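# Remove condenser, lay it down, stopper the flask

## Task

Lift the glass condenser free of the flask and set it down lying on the bench. Leave the clamp that held it open, then seal the flask with the glass stopper. At the end the flask must stand upright. The stand is not fixed and the glass breaks easily, so breaking any glass or forcing a joint means failure.

## Robot and tools

ROBOT. Two arms, left_arm and right_arm, each with a parallel gripper. In the scene frame the origin sits at table-top height midway between the nominal bases, +z is up, +x points out over the table, and left_arm is on the +y side (arm names do not match image sides). Measured bases: left_arm at (+0.029, +0.476, +0.022) m, right_arm at (+0.023, -0.369, +0.022) m, both almost unrotated. A camera stand is fixed to the floor behind the arms.

FRAMES. Hand positions, orientations, velocities, targets and wrist-camera poses are reported in each arm's own base frame. Fixed cameras and the table use the scene frame. Offsets are applied along the arm's own base axes, and rotations pivot about the current Hand target position. Printed poses can be a few centimetres off, more when the arm reaches far.

GRIPPER. Fingers point along the gripper's +z axis and move apart along its y axis. end_effector_position is the point between the pads when closed, roughly 2 cm short of the tips; while closing, the tips advance about 10 mm along +z, mostly while the pads are still over 40 mm apart.

execute_actions(actions, cameras). actions is a list of actions; each action is a list of up to 15 rows, one row per 1/30 s step; a short action repeats its final row. Every row has 14 numbers in [-1, 1]: left_arm dx, dy, dz, rx, ry, rz, opening, then the same seven for right_arm, always both arms. The six pose numbers are an offset, not a pose: measured from that arm's Hand target as it was when the action began, scaled so 1.0 = 0.6 m or 180 degrees; rx, ry, rz form one rotation vector. Within one action each row counts from that same start, but the next action starts from the new Hand target, so repeating an offset keeps moving. Opening is absolute: +1 fully open (0.084 m), -1 closed. To keep an arm where it is, send six zeros plus its current opening; a 0 in the opening slot is a real command. Images come only if actions is empty or cameras names them ("all", or names; unknown names invalidate the call).

move(target, speed, blend, opening_speed, blocking, cameras). target is one 14-number row in the same layout and scale, or a list of up to 15 rows; every row is an offset from the Hand targets at the move's start, not from the previous row. speed is path top speed in m/s, 0.002 to 1 (default 0.25), turning up to twice that in rad/s; one value or one per row. blend (m) rounds corners in a list; 0 stops at each row. opening_speed sets finger rate per second on the -1..+1 scale, at least 0.2. blocking=false returns after about 0.5 s while the move continues. Paths are straight, end together, last 0.5 to 10 s, and ignore obstacles and the other arm. Grippers lag and overshoot more at speed, especially with an outstretched arm. Do not route a gripper near its own base; go around it. The result adds a move: line with the ending (done, off_target, moving, held, fault) and limits (paced = pose clipped, held = steps withheld). Done means at rest within 3 mm and 2 degrees; it does not tell you about contact.

wait(seconds 0 to 10, cameras) lets time pass holding commands. stop(cameras) brakes a running move. zoom_image(camera, region [x0, y0, x1, y1] in pixels, at most 504 by 504) enlarges part of the latest image of cam_head_left, cam_head_right, cam_left_wrist or cam_right_wrist (all 672x504). clear_fault(arm) clears a reported torque fault on left_arm or right_arm. finished_scene(scene) ends the current scene, given its number, irreversibly; the result usually says if it succeeded.

MOTION. Each step the commanded pose is clipped to 70 mm and 16 degrees from the measured gripper pose. Hand target in results is the last clipped command and the base for later offsets. A gripper may stop short; send the remaining distance as a fresh offset. To relieve a push, command the target back beyond the gripper.

RESULTS. grip_measured is the measured opening on the command scale; the last Joint positions value is the opening in metres. Commanding clearly below grip_measured squeezes, up to about 24 N per pad. Joint velocities may read within noise, and unchanged fields may be omitted. Joint torques include the arm's own weight; positive means toward larger joint angles. Wrist depth gives a 7x7 grid per wrist camera, rows separated by " / ", distances 172 to 3000 mm, "-" for no value; glass is seen through.

LIMITS. Contact torque limits (N m): waist 57, shoulder 57, elbow 47.5, forearm roll 25.6, wrist pitch 15.3, wrist roll 16.9; reaching one, or a motor pinned at its torque limit for 1 s, or long overload, causes a TORQUE FAULT until clear_fault. Motors heat when holding loads, stretched or pushing; MOTOR HOT appears at 65 °C and at 80 °C the arm is braked for 30 to 60 s or more. Joint ranges (rad): waist and forearm roll and wrist roll ±6.283, shoulder ±2.304, elbow -4.224 to 0.061 (straight at -2.803), wrist pitch ±2.164. The clearance check blocks most arm-to-arm approaches but not fingers; arm collisions or one gripper clamping the other can fail the task.

AVOID. Dropping or releasing moving parts, fast impacts, hard shoves, toppling the loose stand, forcing glass joints, and anything leaving the table. Loose objects may get brief random pushes. The robot keeps its last command while you compose replies.

Each tool is called after "Request:" by a JSON object that holds its "op" and its "data", one argument or row to a line.

## Session

Request:
{"op": "execute_actions", "data": {
  "actions": []
}}

Scene clock: 0.00 s.
left_arm: end_effector_position=(+0.1164, -0.4869, +0.2795) grip_measured=+1.00 end_effector_quat_wxyz=(-0.526, +0.639, +0.530, +0.185) | right_arm: end_effector_position=(+0.3695, -0.4361, +0.3420) grip_measured=+1.00 end_effector_quat_wxyz=(+0.036, +0.894, -0.445, -0.017)
Joint positions: left_arm=[-1.299 -0.984 -1.738 -0.082 -1.934 -2.662 0.084] | right_arm=[-0.834 -0.377 -1.292 -0.1 -0.923 0.151 0.084]
Joint velocities: within noise
Joint torques (N m): no reading
Motor temperatures (°C): left_arm=[25 26 29 27 30 29] | right_arm=[25 26 29 28 32 31]
Wrist depth (mm): cam_left_wrist=[2405 458 499 506 2199 2165 2172 / 2556 2457 520 539 2364 2242 1028 / 2575 2624 2575 560 1054 963 832 / 2675 2851 2793 589 611 808 708 / 2483 2899 1134 897 627 667 615 / 2340 2793 856 746 630 594 536 / 2220 2457 736 654 583 529 481] | cam_right_wrist=[483 487 493 1468 1490 1499 1529 / 483 487 494 501 1480 1503 1519 / 480 485 492 498 505 510 1513 / 480 485 492 498 503 511 1513 / 479 484 490 498 502 510 516 / 480 484 490 496 501 509 516 / 476 482 488 496 501 508 514]
Hand target: left_arm +0.1164, -0.4869, +0.2795; -0.526, +0.639, +0.530, +0.185 | right_arm +0.3695, -0.4361, +0.3420; +0.036, +0.894, -0.445, -0.017
Tool commands: left_gripper/opening=+1.0 right_gripper/opening=+1.0

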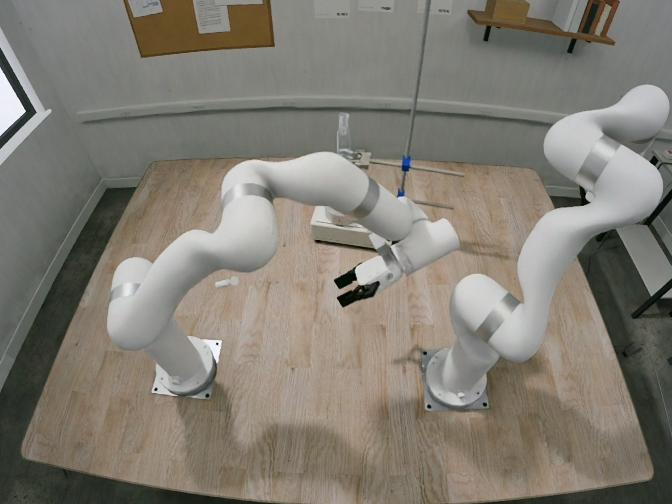

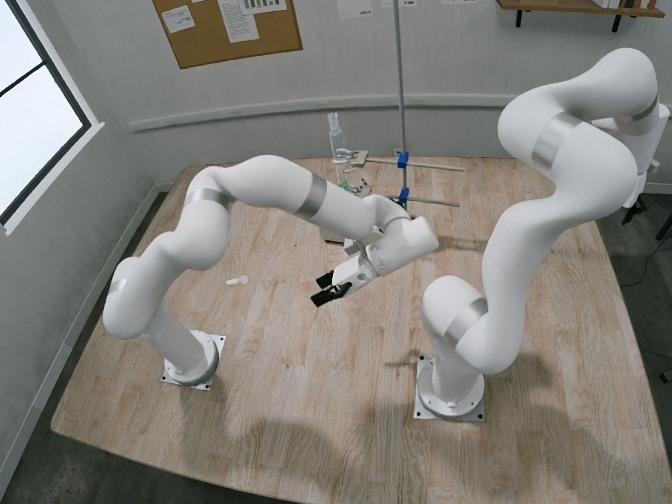

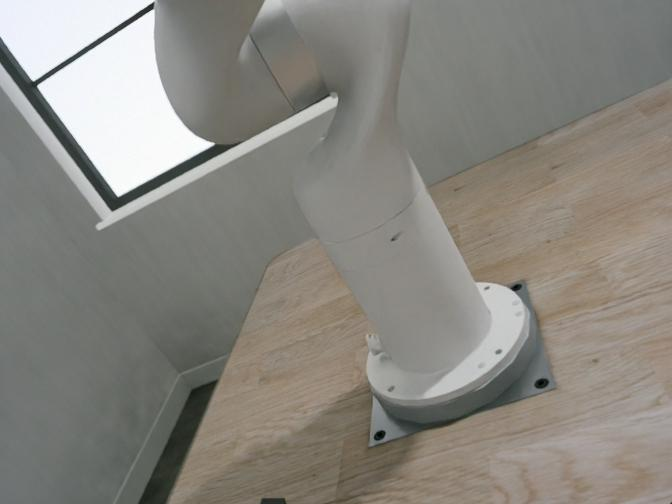

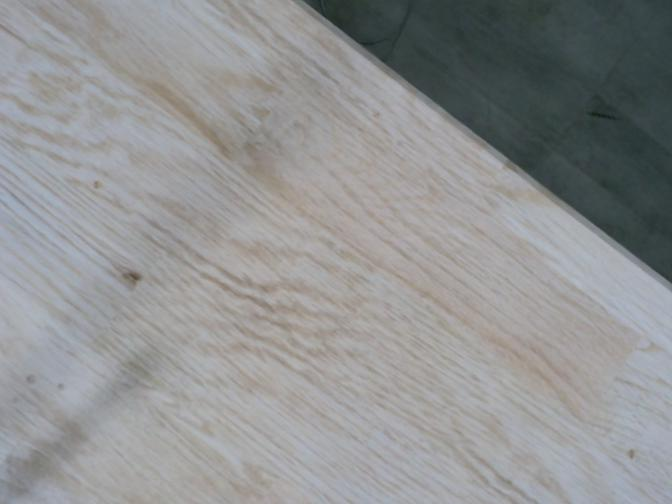

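Request:
{"op": "zoom_image", "data": {
  "camera": "cam_head_left",
  "region": [280, 90, 500, 260]
}}

Request:
{"op": "zoom_image", "data": {
  "camera": "cam_head_right",
  "region": [280, 90, 500, 260]
}}

Request:
{"op": "zoom_image", "data": {
  "camera": "cam_head_left",
  "region": [190, 250, 270, 310]
}}

Scaled by 2.291 from the camera's 672x504 image, which has a finer 960x720 frame.

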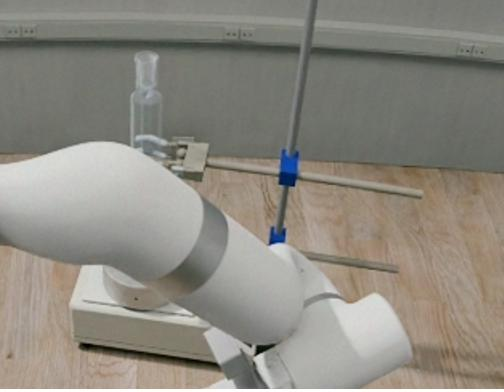

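Scaled by 2.291 from the camera's 672x504 image, which has a finer 960x720 frame.

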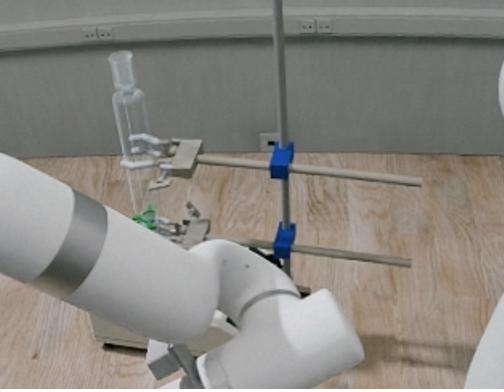

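Scaled by 6.300 from the camera's 672x504 image, which has a finer 960x720 frame.

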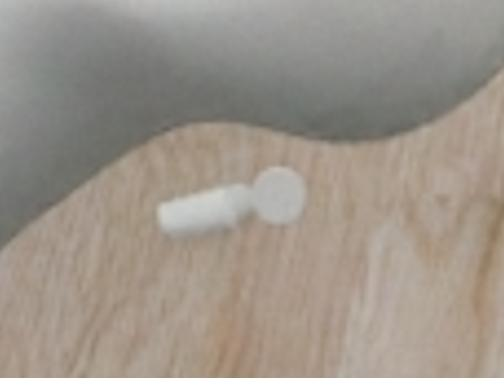

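Request:
{"op": "move", "data": {
  "target": [0.306, 0.895, 0.251, -0.382, 0.134, -0.385, 1, 0, 0, 0, 0, 0, 0, 1],
  "cameras": ["all"]
}}

Scene clock: 9.33 s.
left_arm: end_effector_position=(+0.3000, +0.0501, +0.4301) grip_measured=+1.00 end_effector_quat_wxyz=(+0.000, +1.000, +0.000, +0.000) | right_arm: end_effector_position=(+0.3695, -0.4361, +0.3420) grip_measured=+1.00 end_effector_quat_wxyz=(+0.036, +0.894, -0.445, -0.017)
Joint positions: left_arm=[0.165 0.379 -0.738 0 -1.118 0.165 0.084] | right_arm=[-0.834 -0.377 -1.292 -0.1 -0.923 0.151 0.084]
Joint torques (N m): left_arm=[2.03 0.83 -26.51 0.15 -0.62 0.56] | right_arm=[0.27 38.6 -16.9 0.14 0.32 0.19]
Wrist depth (mm): cam_left_wrist=[587 588 588 588 587 588 587 / 590 587 587 586 585 587 587 / 586 587 584 587 585 584 580 / 590 585 585 581 581 584 584 / 585 586 586 584 580 582 580 / 581 586 583 584 582 581 579 / 581 584 582 581 578 581 579] | cam_right_wrist=[483 488 494 1480 1490 1496 1523 / 482 487 493 499 1477 1496 1519 / 481 486 493 499 504 512 1519 / 480 485 492 499 504 511 1513 / 479 485 492 497 502 509 516 / 478 483 489 496 502 509 513 / 477 482 490 496 501 509 514]
Hand target: left_arm +0.3000, +0.0501, +0.4301; +0.000, +1.000, +0.000, +0.000 | right_arm +0.3695, -0.4361, +0.3420; +0.036, +0.894, -0.445, -0.017
Off the commanded pose: left_arm 0.000 m, 0 deg | right_arm 0.000 m, 0 deg.
move: done

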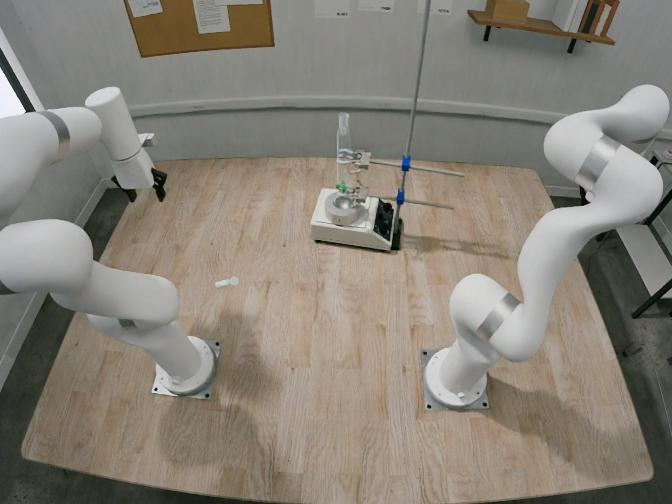

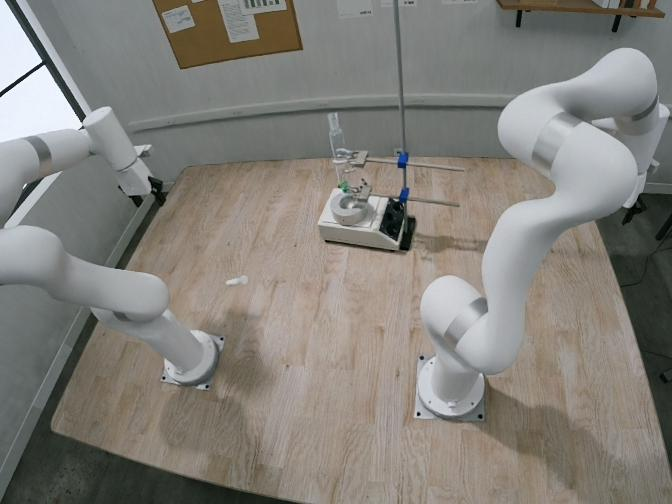

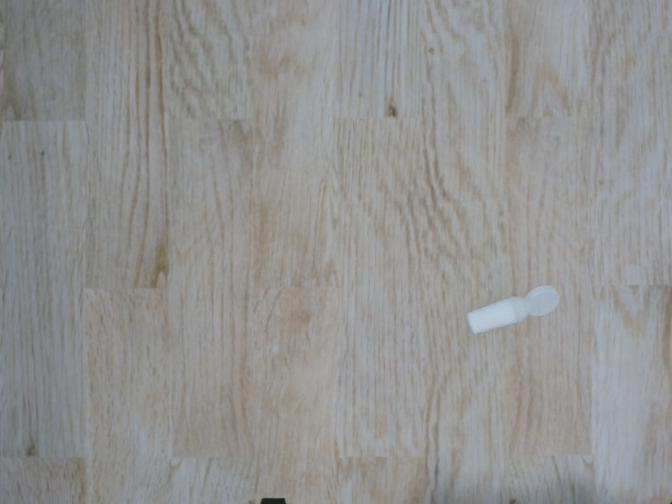

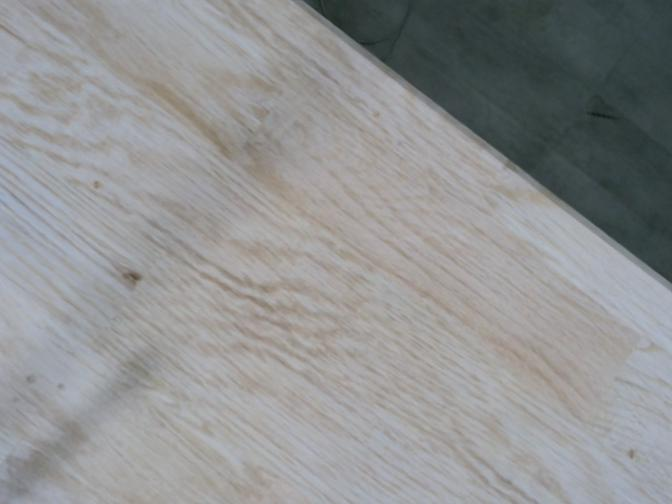

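Request:
{"op": "zoom_image", "data": {
  "camera": "cam_head_left",
  "region": [300, 100, 480, 260]
}}

Request:
{"op": "zoom_image", "data": {
  "camera": "cam_head_right",
  "region": [300, 100, 480, 260]
}}

Request:
{"op": "zoom_image", "data": {
  "camera": "cam_left_wrist",
  "region": [420, 250, 600, 370]
}}

Scaled by 2.800 from the camera's 672x504 image, which has a finer 960x720 frame.

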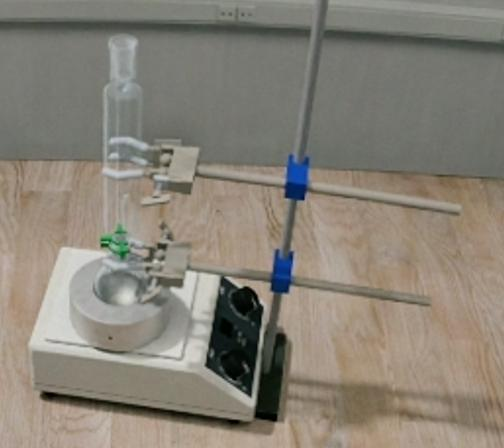

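Scaled by 2.800 from the camera's 672x504 image, which has a finer 960x720 frame.

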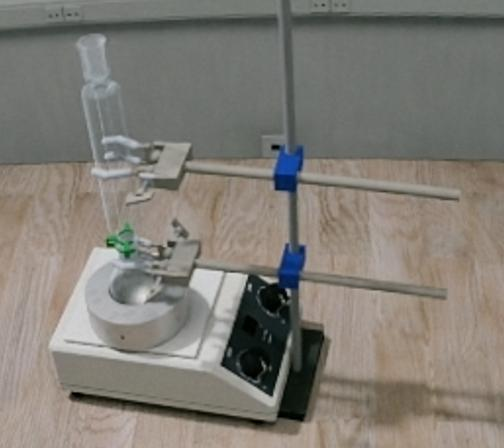

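Scaled by 2.800 from the camera's 672x504 image, which has a finer 960x720 frame.

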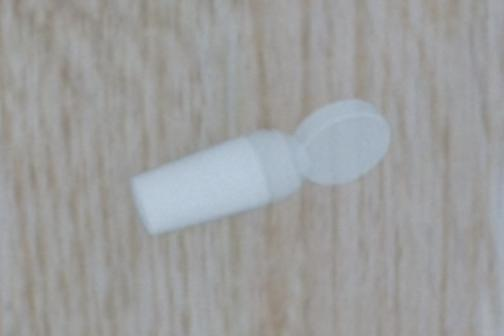

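Request:
{"op": "move", "data": {
  "target": [0.2017, -0.6267, -0.2533, 0, 0, -0.2097, 1, 0, 0, 0, 0, 0, 0, 1],
  "cameras": ["cam_head_left"]
}}

Request:
{"op": "move", "data": {
  "target": [0, 0, 0, -0.3061, -0.3954, 0, 1, 0, 0, 0, 0, 0, 0, 1],
  "cameras": ["all"]
}}

Scene clock: 15.83 s.
left_arm: end_effector_position=(+0.4211, -0.3259, +0.2782) grip_measured=+1.00 end_effector_quat_wxyz=(+0.000, +0.946, -0.323, +0.000) | right_arm: end_effector_position=(+0.3695, -0.4361, +0.3420) grip_measured=+1.00 end_effector_quat_wxyz=(+0.036, +0.894, -0.445, -0.017)
Joint positions: left_arm=[-0.659 -0.345 -1.097 0 -0.753 -0.001 0.084] | right_arm=[-0.834 -0.377 -1.292 -0.1 -0.923 0.151 0.084]
Joint torques (N m): left_arm=[-2.82 22.29 -24.97 -0.58 -0.61 0.5] | right_arm=[0.01 37.49 -17.35 0.97 0.15 0.14]
Wrist depth (mm): cam_left_wrist=[434 434 330 320 270 270 387 / 435 435 435 320 324 434 432 / 433 434 434 433 431 433 432 / 434 434 431 433 434 431 432 / 432 429 431 432 430 431 430 / 432 430 429 431 429 430 430 / 431 431 429 430 430 428 429] | cam_right_wrist=[482 488 495 1468 1483 1506 1526 / 482 488 494 500 1474 1513 1519 / 481 486 493 501 504 511 1523 / 480 484 492 499 503 510 1509 / 479 484 491 498 502 509 516 / 479 484 489 497 503 507 514 / 476 483 489 496 501 507 514]
Hand target: left_arm +0.4211, -0.3259, +0.2781; +0.000, +0.946, -0.323, +0.000 | right_arm +0.3695, -0.4361, +0.3420; +0.036, +0.894, -0.445, -0.017
Off the commanded pose: left_arm 0.000 m, 0 deg | right_arm 0.000 m, 0 deg.
move: done
Images, in order (width x height): cam_head_left 672x504.

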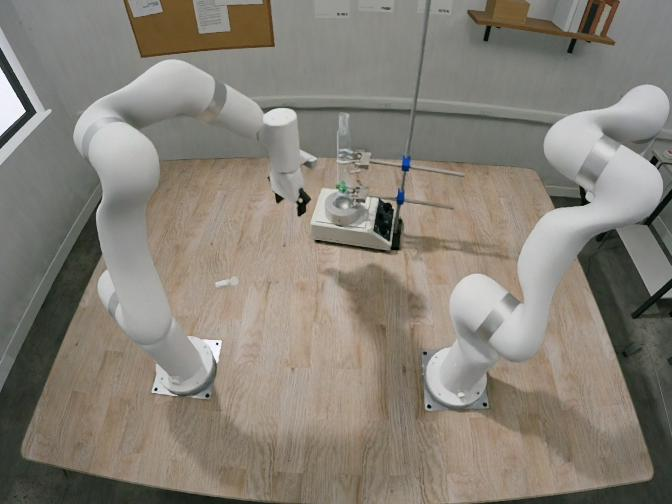

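Scene clock: 19.53 s.
left_arm: end_effector_position=(+0.4211, -0.3259, +0.2782) grip_measured=+1.00 end_effector_quat_wxyz=(+0.229, +0.669, -0.228, +0.669) | right_arm: end_effector_position=(+0.3695, -0.4361, +0.3420) grip_measured=+1.00 end_effector_quat_wxyz=(+0.036, +0.894, -0.445, -0.017)
Joint positions: left_arm=[-0.659 -0.454 -0.377 0 1.648 -0.001 0.084] | right_arm=[-0.834 -0.377 -1.292 -0.1 -0.923 0.151 0.084]
Joint torques (N m): left_arm=[-3.44 14.48 -11.66 0.53 2.34 -0.65] | right_arm=[1.62 38.16 -16.53 0.82 0.21 0.14]
Wrist depth (mm): cam_left_wrist=[1536 1669 1862 2032 2213 2654 - / 1519 1673 1867 2112 2333 2634 - / 1503 1673 1838 1888 2165 2634 - / 1503 1661 1847 2014 2172 2492 473 / 1509 1642 1842 2002 2257 2585 - / 1499 1645 1818 1991 2271 2624 - / 1471 1600 1809 1985 2185 1100 446] | cam_right_wrist=[482 489 494 1465 1477 1509 1516 / 481 488 493 500 1487 1506 1516 / 480 486 492 498 505 511 1516 / 481 484 493 499 505 510 1516 / 480 485 491 498 502 510 514 / 479 485 490 496 502 508 515 / 478 482 489 496 501 508 514]
Hand target: left_arm +0.4211, -0.3259, +0.2781; +0.229, +0.669, -0.228, +0.669 | right_arm +0.3695, -0.4361, +0.3420; +0.036, +0.894, -0.445, -0.017
Off the commanded pose: left_arm 0.000 m, 0 deg | right_arm 0.000 m, 0 deg.
move: done

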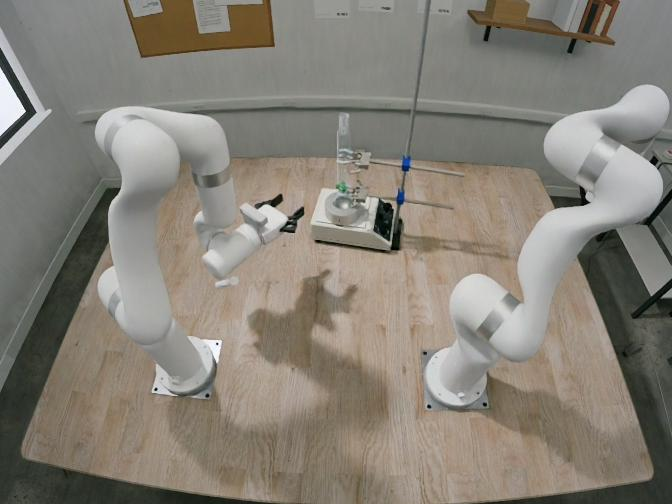

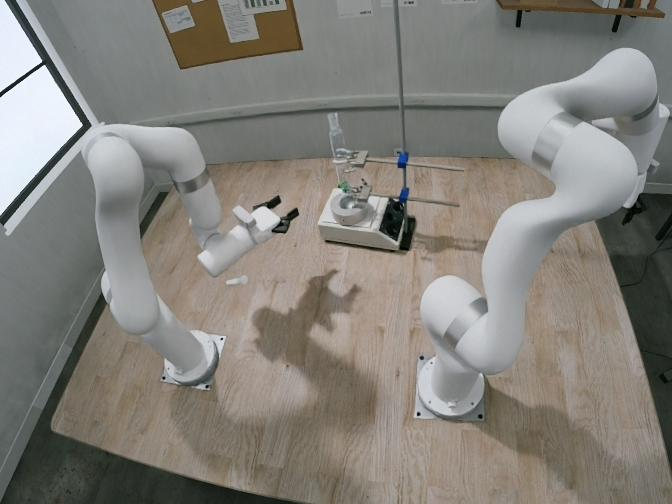

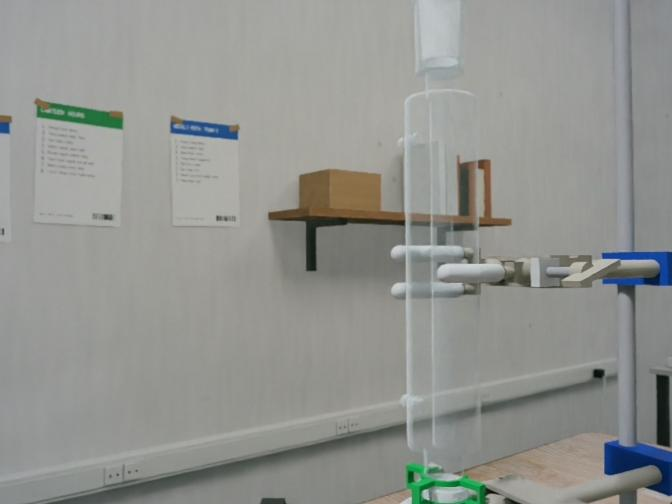

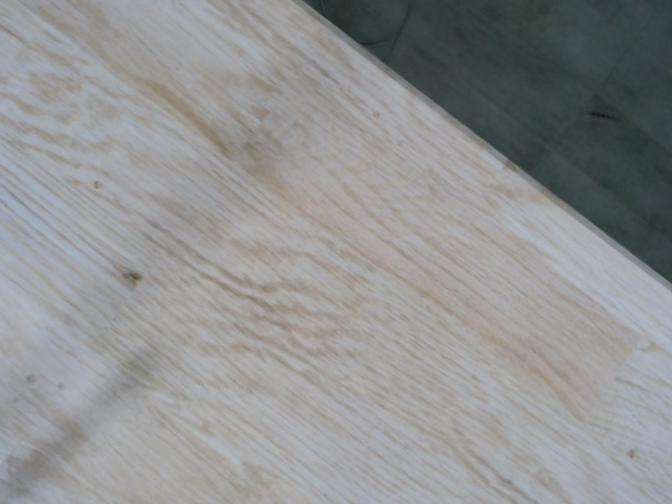

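Request:
{"op": "zoom_image", "data": {
  "camera": "cam_left_wrist",
  "region": [370, 200, 672, 330]
}}

Request:
{"op": "zoom_image", "data": {
  "camera": "cam_left_wrist",
  "region": [370, 370, 672, 504]
}}

Request:
{"op": "zoom_image", "data": {
  "camera": "cam_left_wrist",
  "region": [370, 0, 550, 120]
}}

Scaled by 1.669 from the camera's 672x504 image, which has a finer 960x720 frame.

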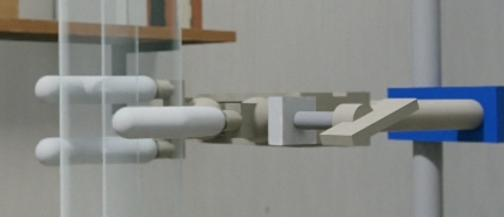

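Scaled by 1.669 from the camera's 672x504 image, which has a finer 960x720 frame.

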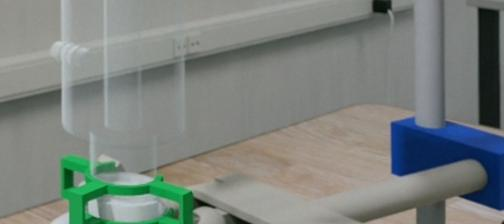

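Scaled by 2.800 from the camera's 672x504 image, which has a finer 960x720 frame.

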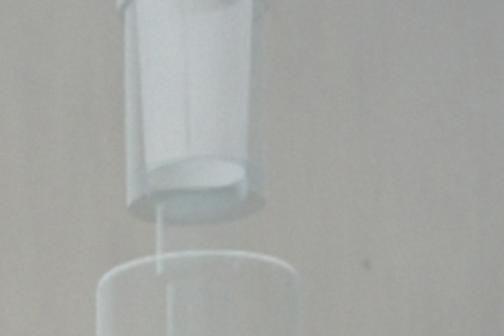

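Request:
{"op": "move", "data": {
  "target": [0, 0, -0.2, 0, 0, 0, 1, 0, 0, 0, 0, 0, 0, 1],
  "cameras": ["cam_left_wrist"]
}}

Scene clock: 22.23 s.
left_arm: end_effector_position=(+0.4211, -0.3259, +0.1582) grip_measured=+1.00 end_effector_quat_wxyz=(+0.229, +0.669, -0.228, +0.669) | right_arm: end_effector_position=(+0.3695, -0.4361, +0.3420) grip_measured=+1.00 end_effector_quat_wxyz=(+0.036, +0.894, -0.445, -0.017)
Joint positions: left_arm=[-0.659 -0.89 -0.518 0 1.943 -0.001 0.084] | right_arm=[-0.834 -0.377 -1.292 -0.1 -0.923 0.151 0.084]
Joint torques (N m): left_arm=[-4.59 20.26 -6.92 0.07 2.34 -0.45] | right_arm=[-0.43 39.29 -17.01 1.16 0.13 0.22]
Wrist depth (mm): cam_left_wrist=[1509 1673 1823 2032 2279 2538 - / 1523 1681 1838 1935 2112 2271 469 / 1516 1681 1818 1940 2192 2634 - / 1513 1669 1838 1996 2264 2624 - / 1529 1653 1833 2020 356 379 474 / 1480 1607 1790 1924 2099 1032 1184 / 1449 1596 409 321 289 296 740] | cam_right_wrist=[483 488 494 1471 1483 1513 1523 / 481 488 493 499 1487 1506 1526 / 481 486 493 500 504 511 1516 / 482 485 491 498 503 511 1513 / 479 485 492 498 503 511 514 / 479 485 489 498 502 508 515 / 477 481 491 496 501 508 512]
Hand target: left_arm +0.4211, -0.3259, +0.1581; +0.229, +0.669, -0.228, +0.669 | right_arm +0.3695, -0.4361, +0.3420; +0.036, +0.894, -0.445, -0.017
Off the commanded pose: left_arm 0.000 m, 0 deg | right_arm 0.000 m, 0 deg.
move: done
Images, in order (width x height): cam_left_wrist 672x504.

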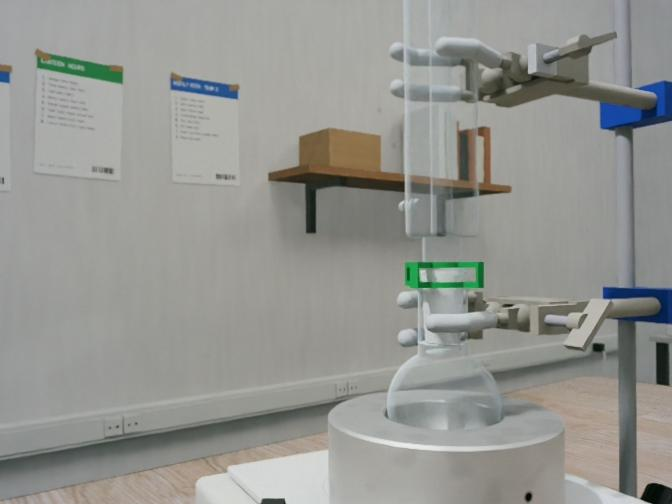

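Request:
{"op": "zoom_image", "data": {
  "camera": "cam_left_wrist",
  "region": [370, 230, 650, 440]
}}

Request:
{"op": "zoom_image", "data": {
  "camera": "cam_left_wrist",
  "region": [370, 10, 650, 220]
}}

Scaled by 1.800 from the camera's 672x504 image, which has a finer 960x720 frame.

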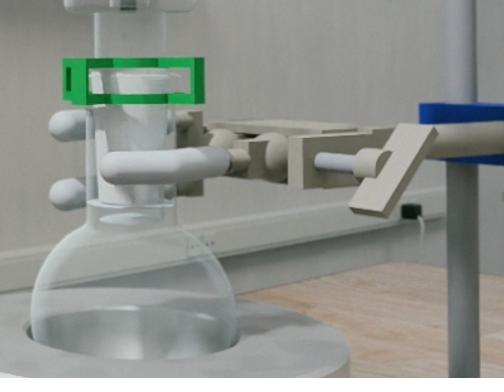

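Scaled by 1.800 from the camera's 672x504 image, which has a finer 960x720 frame.

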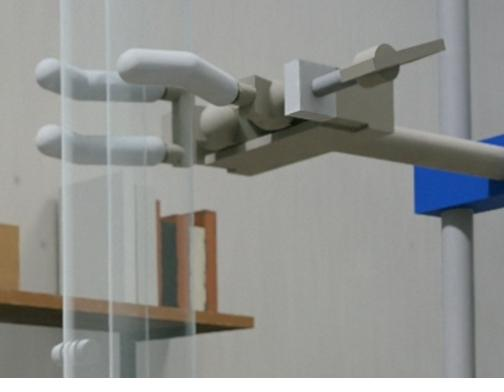

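Request:
{"op": "move", "data": {
  "target": [0, 0, 0, 0, 0, 0, 1, 0.1008, 0.98, 0, 0.0265, -0.0068, 0.4153, 1]
}}

Request:
{"op": "move", "data": {
  "target": [0, 0, 0, 0, 0, 0, 1, 0, 0.0335, -0.19, 0.1857, -0.4642, 0, 1],
  "cameras": ["all"]
}}

Scene clock: 32.50 s.
left_arm: end_effector_position=(+0.4211, -0.3259, +0.1581) grip_measured=+1.00 end_effector_quat_wxyz=(+0.229, +0.669, -0.228, +0.669) | right_arm: end_effector_position=(+0.4300, +0.1518, +0.3420) grip_measured=+1.00 end_effector_quat_wxyz=(+0.000, +0.982, +0.190, +0.000)
Joint positions: left_arm=[-0.659 -0.89 -0.518 0 1.943 -0.001 0.084] | right_arm=[0.339 -0.092 -0.948 0 -0.856 -0.042 0.084]
Joint torques (N m): left_arm=[-3.65 22.25 -6.26 -0.16 1.26 -0.46] | right_arm=[4.29 23.73 -17.61 1.64 -0.65 -0.18]
Wrist depth (mm): cam_left_wrist=[1539 1653 1847 1985 2286 2528 - / 1523 1665 1847 1957 2087 2286 471 / 1519 1690 1833 1968 2185 2634 - / 1516 1694 1857 2032 2294 2556 - / 1493 1657 1833 2014 356 2474 473 / 1487 1611 1813 1946 2138 1040 1180 / 1480 1593 410 322 289 296 743] | cam_right_wrist=[335 277 288 279 - - - / 497 385 386 399 277 270 - / 497 498 398 406 450 278 501 / 496 498 498 498 499 500 279 / 496 496 498 497 498 499 499 / 496 496 496 497 497 499 499 / 493 495 496 496 496 498 497]
Hand target: left_arm +0.4211, -0.3259, +0.1581; +0.229, +0.669, -0.228, +0.669 | right_arm +0.4299, +0.1519, +0.3420; +0.000, +0.982, +0.190, +0.000
Off the commanded pose: left_arm 0.000 m, 0 deg | right_arm 0.000 m, 0 deg.
move: done

Scene clock: 36.23 s.
left_arm: end_effector_position=(+0.4211, -0.3259, +0.1581) grip_measured=+1.00 end_effector_quat_wxyz=(+0.229, +0.669, -0.228, +0.669) | right_arm: end_effector_position=(+0.4300, +0.1720, +0.2280) grip_measured=+1.00 end_effector_quat_wxyz=(-0.133, +0.694, +0.134, +0.694)
Joint positions: left_arm=[-0.659 -0.89 -0.518 0 1.943 -0.001 0.084] | right_arm=[0.38 -0.628 -0.266 0 1.933 -0.001 0.084]
Joint torques (N m): left_arm=[-4.25 20.22 -6.47 -0.38 1.44 -0.61] | right_arm=[3.32 24.4 -4.38 0.75 3.09 0.38]
Wrist depth (mm): cam_left_wrist=[1519 1698 1867 2026 2286 2519 - / 1536 1657 1867 1979 2099 2279 471 / 1533 1673 1862 1962 2213 2575 - / 1496 1677 1847 2020 2257 2614 - / 1503 1649 1867 2002 356 2556 470 / 1471 1611 1799 1957 2138 1040 1201 / 1462 1567 409 321 290 295 740] | cam_right_wrist=[2192 2087 1951 1838 1749 1669 1564 / 2199 2032 1908 1842 1690 251 233 / 2185 289 360 1790 1741 1649 1543 / 2192 2038 1919 1823 1728 1669 1550 / 2199 2056 1935 1842 1723 1653 1546 / 2199 1996 1919 1833 1723 1657 1553 / - 335 335 1745 1669 1642 1490]
Hand target: left_arm +0.4211, -0.3259, +0.1581; +0.229, +0.669, -0.228, +0.669 | right_arm +0.4299, +0.1720, +0.2280; -0.133, +0.694, +0.134, +0.694
Off the commanded pose: left_arm 0.000 m, 0 deg | right_arm 0.000 m, 0 deg.
move: done

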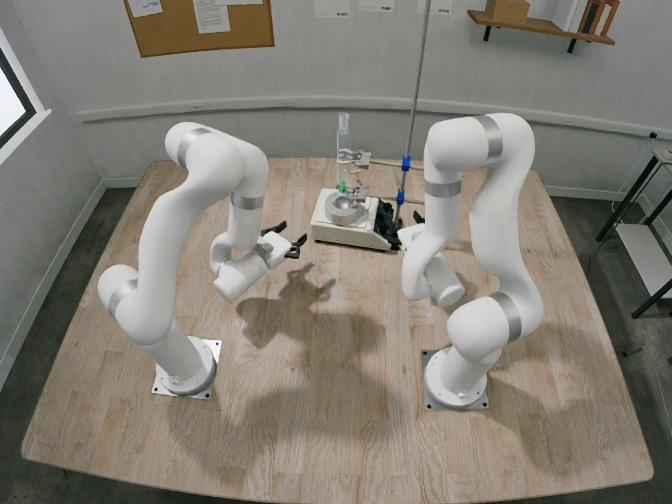

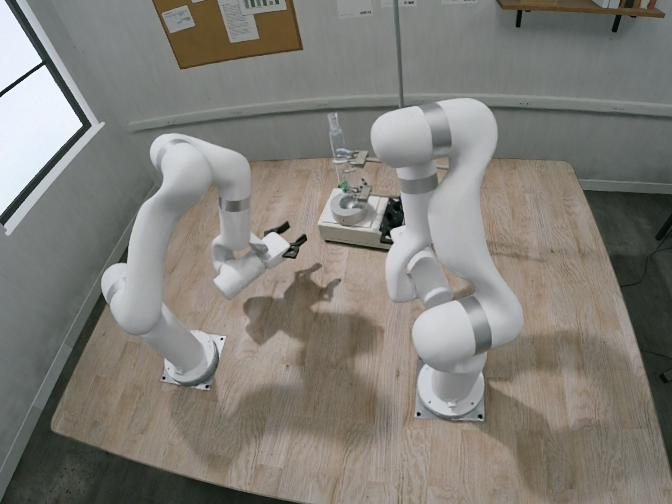

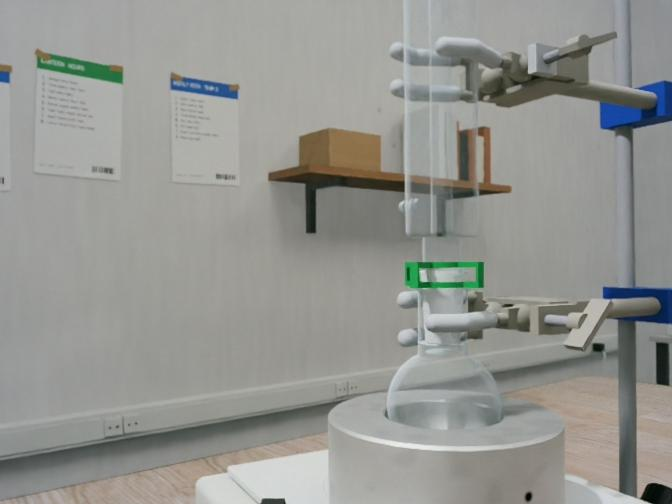

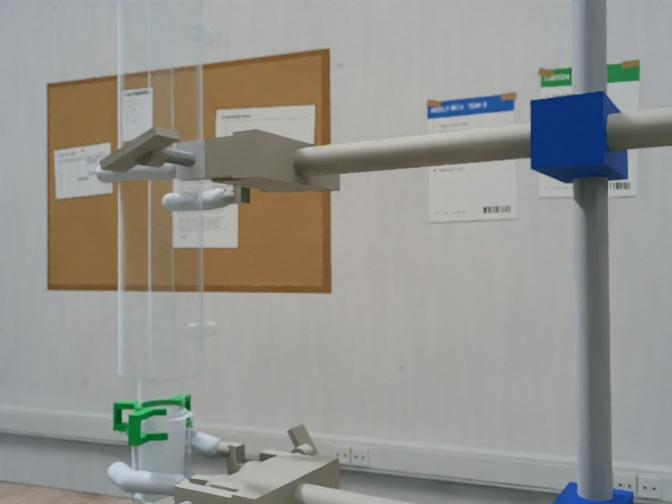

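Request:
{"op": "zoom_image", "data": {
  "camera": "cam_right_wrist",
  "region": [80, 100, 370, 230]
}}

Request:
{"op": "zoom_image", "data": {
  "camera": "cam_right_wrist",
  "region": [80, 370, 370, 504]
}}

Scaled by 1.738 from the camera's 672x504 image, which has a finer 960x720 frame.

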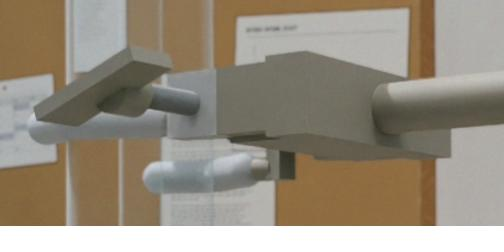

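Scaled by 1.738 from the camera's 672x504 image, which has a finer 960x720 frame.

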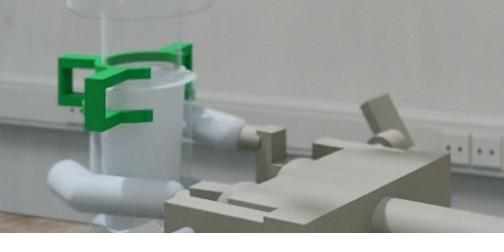

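Request:
{"op": "move", "data": {
  "target": [0, 0, 0, 0, 0, 0, 1, 0, 0, 0.4167, -0.1857, 0.4642, 0, 1]
}}

Request:
{"op": "move", "data": {
  "target": [0, 0, 0, 0, 0, 0, 1, 0.095, 0.1617, 0.1667, 0, 0, -0.1211, 1],
  "cameras": ["all"]
}}

Scene clock: 42.20 s.
left_arm: end_effector_position=(+0.4211, -0.3259, +0.1581) grip_measured=+1.00 end_effector_quat_wxyz=(+0.229, +0.669, -0.228, +0.669) | right_arm: end_effector_position=(+0.4299, +0.1720, +0.4780) grip_measured=+1.00 end_effector_quat_wxyz=(+0.000, +0.982, +0.190, +0.000)
Joint positions: left_arm=[-0.659 -0.89 -0.518 0 1.943 -0.001 0.084] | right_arm=[0.38 -0.032 -1.195 0 -1.163 -0.001 0.084]
Joint torques (N m): left_arm=[-3.89 21.84 -6.43 -0.04 1.11 -0.43] | right_arm=[2.64 20.45 -19.16 -0.1 -0.64 0.3]
Wrist depth (mm): cam_left_wrist=[1519 1669 1842 1968 2294 2585 - / 1509 1657 1847 1930 2099 2279 471 / 1529 1661 1838 1962 2199 2624 - / 1506 1653 1857 1985 2257 2575 - / 1523 1686 1833 1991 356 2510 473 / 1471 1630 1790 1957 2125 1036 1203 / 1462 1600 411 323 290 295 739] | cam_right_wrist=[638 269 262 269 549 641 222 / 636 471 419 417 272 260 642 / 634 634 528 540 415 273 270 / 634 634 636 634 637 637 414 / 634 634 632 636 634 637 637 / 633 633 633 634 634 636 636 / 630 631 630 633 633 636 635]
Hand target: left_arm +0.4211, -0.3259, +0.1581; +0.229, +0.669, -0.228, +0.669 | right_arm +0.4299, +0.1720, +0.4780; +0.000, +0.982, +0.190, +0.000
Off the commanded pose: left_arm 0.000 m, 0 deg | right_arm 0.000 m, 0 deg.
move: done

Scene clock: 43.50 s.
left_arm: end_effector_position=(+0.4211, -0.3259, +0.1581) grip_measured=+1.00 end_effector_quat_wxyz=(+0.229, +0.669, -0.228, +0.669) | right_arm: end_effector_position=(+0.4869, +0.2690, +0.5780) grip_measured=+1.00 end_effector_quat_wxyz=(+0.000, +1.000, +0.001, +0.000)
Joint positions: left_arm=[-0.659 -0.89 -0.518 0 1.943 -0.001 0.084] | right_arm=[0.505 -0.293 -1.715 0 -1.422 0.504 0.084]
Joint torques (N m): left_arm=[-5.27 21.09 -7.26 -0.38 1.2 -0.54] | right_arm=[3.14 29.56 -17.45 -0.12 -0.59 0.44]
Wrist depth (mm): cam_left_wrist=[1519 1677 1882 2020 2286 2547 - / 1513 1673 1828 1974 2080 2294 473 / 1526 1653 1882 1935 2220 2585 - / 1523 1665 1847 2020 2257 2604 - / 1523 1690 1838 1974 356 2538 472 / 1477 1622 1799 1919 2074 1029 1188 / 1468 1571 410 322 289 295 739] | cam_right_wrist=[739 740 743 742 739 742 744 / 736 739 623 630 739 740 742 / 736 229 357 366 645 739 360 / 735 630 365 361 638 507 365 / 735 732 571 629 724 736 738 / 728 733 735 732 735 737 737 / 732 732 732 736 735 733 734]
Hand target: left_arm +0.4211, -0.3259, +0.1581; +0.229, +0.669, -0.228, +0.669 | right_arm +0.4869, +0.2690, +0.5780; +0.000, +1.000, +0.001, +0.000
Off the commanded pose: left_arm 0.000 m, 0 deg | right_arm 0.000 m, 0 deg.
move: done

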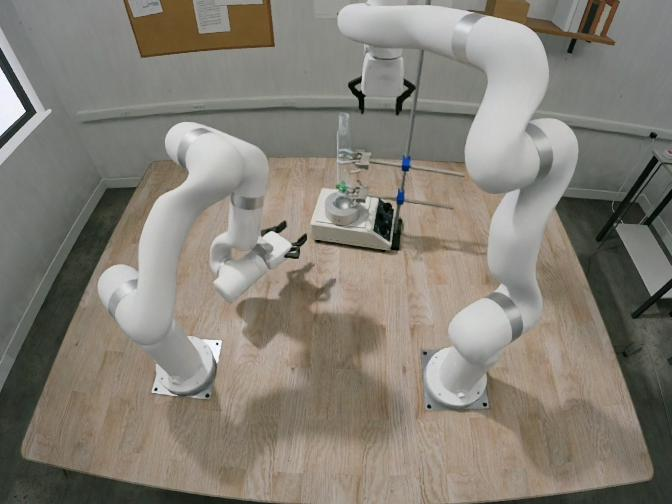

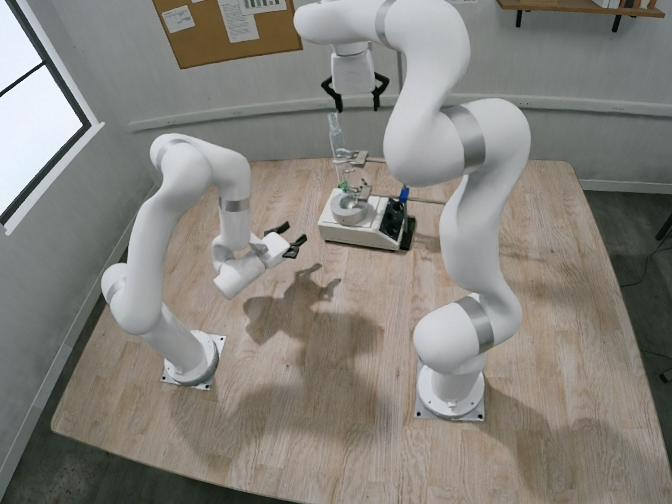

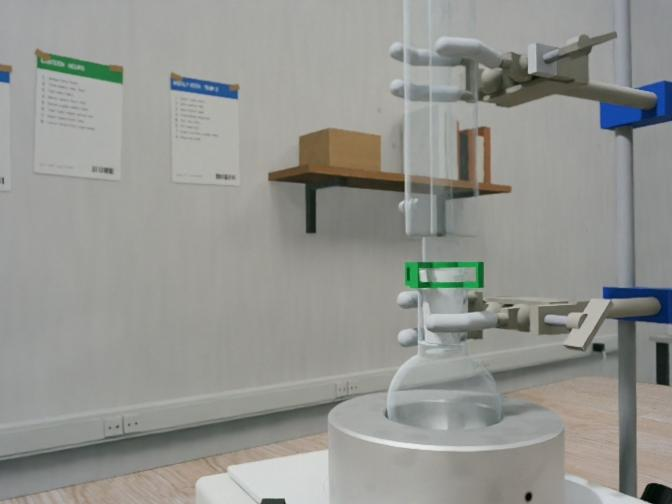

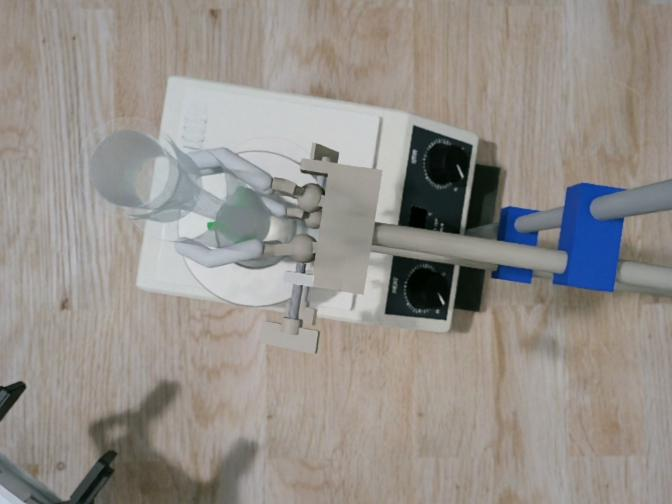

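Request:
{"op": "zoom_image", "data": {
  "camera": "cam_right_wrist",
  "region": [80, 100, 400, 360]
}}

Request:
{"op": "zoom_image", "data": {
  "camera": "cam_right_wrist",
  "region": [240, 130, 400, 360]
}}

Request:
{"op": "zoom_image", "data": {
  "camera": "cam_right_wrist",
  "region": [160, 140, 320, 280]
}}

Scaled by 1.575 from the camera's 672x504 image, which has a finer 960x720 frame.

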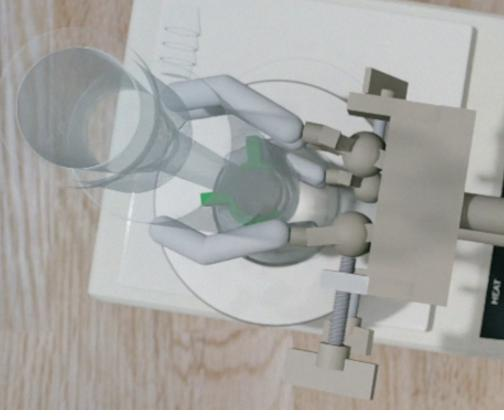

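Scaled by 2.191 from the camera's 672x504 image, which has a finer 960x720 frame.

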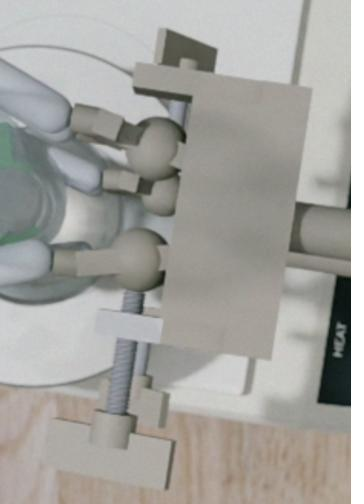

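Scaled by 3.150 from the camera's 672x504 image, which has a finer 960x720 frame.

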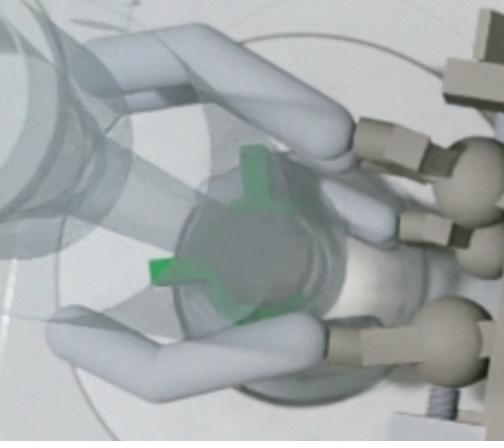

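Request:
{"op": "move", "data": {
  "target": [0.0317, -0.1483, 0.1, 0.102, 0.1318, 0, 1, 0, 0, 0, 0, 0, 0, 1],
  "cameras": ["cam_left_wrist"]
}}

Request:
{"op": "zoom_image", "data": {
  "camera": "cam_left_wrist",
  "region": [180, 150, 500, 400]
}}

Scene clock: 50.43 s.
left_arm: end_effector_position=(+0.4401, -0.4149, +0.2181) grip_measured=+1.00 end_effector_quat_wxyz=(+0.162, +0.820, -0.280, +0.473) | right_arm: end_effector_position=(+0.4869, +0.2690, +0.5780) grip_measured=+1.00 end_effector_quat_wxyz=(+0.000, +1.000, +0.001, +0.000)
Joint positions: left_arm=[-0.808 -0.405 -0.629 -0.176 0.826 0.044 0.084] | right_arm=[0.505 -0.293 -1.715 0 -1.422 0.504 0.084]
Joint torques (N m): left_arm=[-4.37 25.92 -19.23 0.2 0.62 0.48] | right_arm=[3.26 30.3 -17.43 -0.4 -0.46 0.02]
Wrist depth (mm): cam_left_wrist=[1383 1550 1690 1877 2106 2356 2749 / 1468 1593 1745 1974 2206 2519 1233 / 1506 1686 1823 2002 904 962 363 / 1585 751 - 252 295 315 747 / 645 643 - 328 324 281 641 / 543 369 299 325 298 380 515 / 463 330 266 256 265 319 371] | cam_right_wrist=[739 740 742 740 744 743 745 / 740 740 627 631 740 743 740 / 735 229 357 365 645 740 360 / 736 629 366 361 638 507 365 / 733 735 571 629 721 737 736 / 732 730 735 735 736 737 735 / 440 731 732 734 734 732 738]
Hand target: left_arm +0.4401, -0.4149, +0.2181; +0.162, +0.820, -0.280, +0.473 | right_arm +0.4869, +0.2690, +0.5780; +0.000, +1.000, +0.001, +0.000
Off the commanded pose: left_arm 0.000 m, 0 deg | right_arm 0.000 m, 0 deg.
move: done
Images, in order (width x height): cam_left_wrist 672x504.

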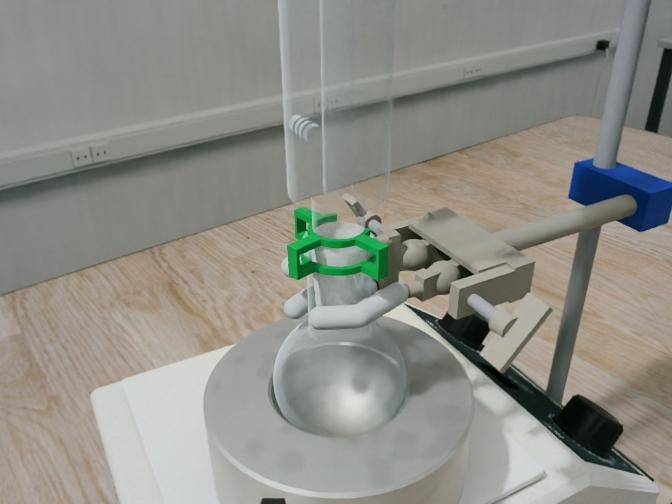

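Scaled by 1.575 from the camera's 672x504 image, which has a finer 960x720 frame.

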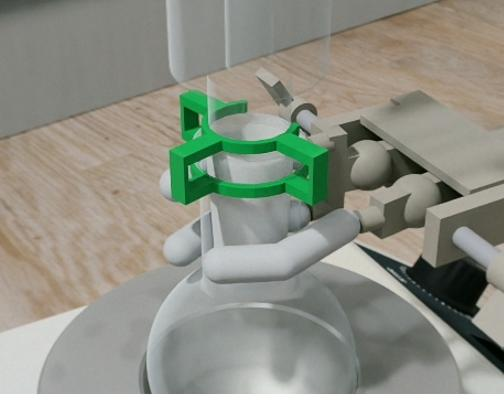

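Request:
{"op": "zoom_image", "data": {
  "camera": "cam_left_wrist",
  "region": [270, 190, 400, 300]
}}

Scaled by 3.877 from the camera's 672x504 image, which has a finer 960x720 frame.

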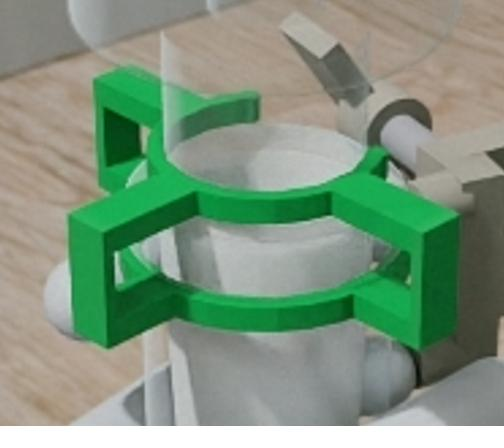

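Request:
{"op": "move", "data": {
  "target": [-0.2068, 0.5482, 0.1865, 0.1098, 0.3206, 0.1898, 1, 0, 0, 0, 0, 0, 0, 1],
  "cameras": ["cam_left_wrist", "cam_head_left"]
}}

Scene clock: 56.97 s.
left_arm: end_effector_position=(+0.3160, -0.0860, +0.3300) grip_measured=+1.00 end_effector_quat_wxyz=(+0.000, +1.000, +0.000, +0.000) | right_arm: end_effector_position=(+0.4869, +0.2690, +0.5780) grip_measured=+1.00 end_effector_quat_wxyz=(+0.000, +1.000, +0.001, +0.000)
Joint positions: left_arm=[-0.266 0.237 -0.613 0.001 -0.85 -0.267 0.084] | right_arm=[0.505 -0.293 -1.715 0 -1.422 0.504 0.084]
Joint torques (N m): left_arm=[2.66 12.83 -26.17 1.04 -0.5 0.54] | right_arm=[4.17 30.29 -18.07 -0.31 -0.44 0]
Wrist depth (mm): cam_left_wrist=[487 485 486 486 486 486 486 / 486 486 486 484 484 484 485 / 486 484 485 486 485 485 484 / 484 485 484 483 484 482 483 / 484 482 485 481 482 484 483 / 483 483 483 481 481 482 481 / 484 482 481 481 481 481 480] | cam_right_wrist=[737 743 740 743 741 740 745 / 742 738 624 632 740 739 745 / 736 229 356 365 644 739 360 / 737 630 366 361 639 507 365 / 734 735 569 629 721 738 740 / 731 732 734 735 737 736 737 / 731 732 734 732 734 733 735]
Hand target: left_arm +0.3160, -0.0860, +0.3300; +0.000, +1.000, +0.000, +0.000 | right_arm +0.4869, +0.2690, +0.5780; +0.000, +1.000, +0.001, +0.000
Off the commanded pose: left_arm 0.000 m, 0 deg | right_arm 0.000 m, 0 deg.
move: done
Images, in order (width x height): cam_head_left 672x504, cam_left_wrist 672x504.

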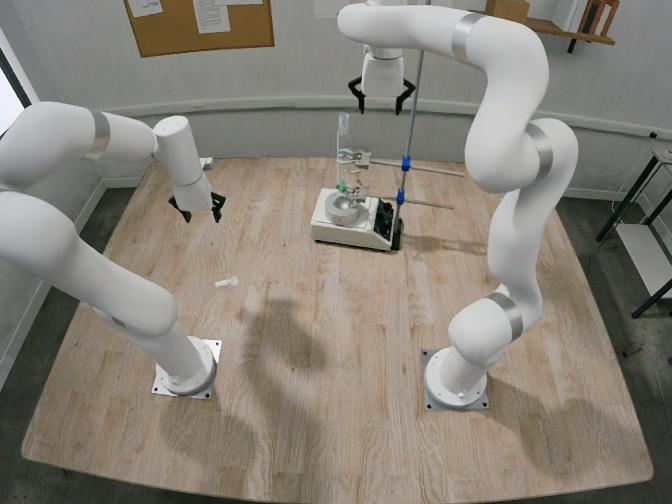

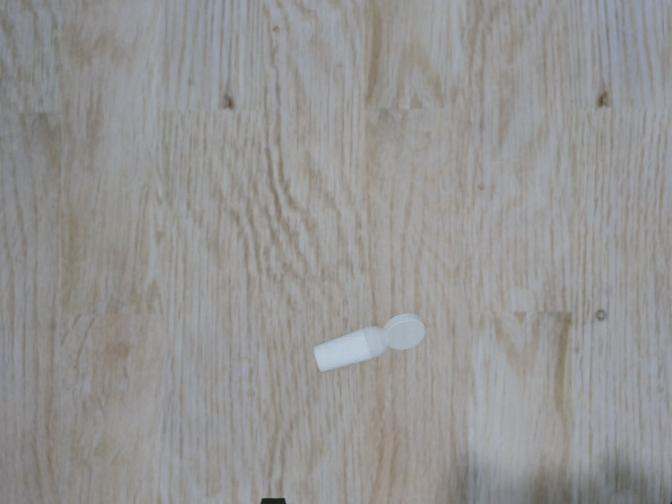

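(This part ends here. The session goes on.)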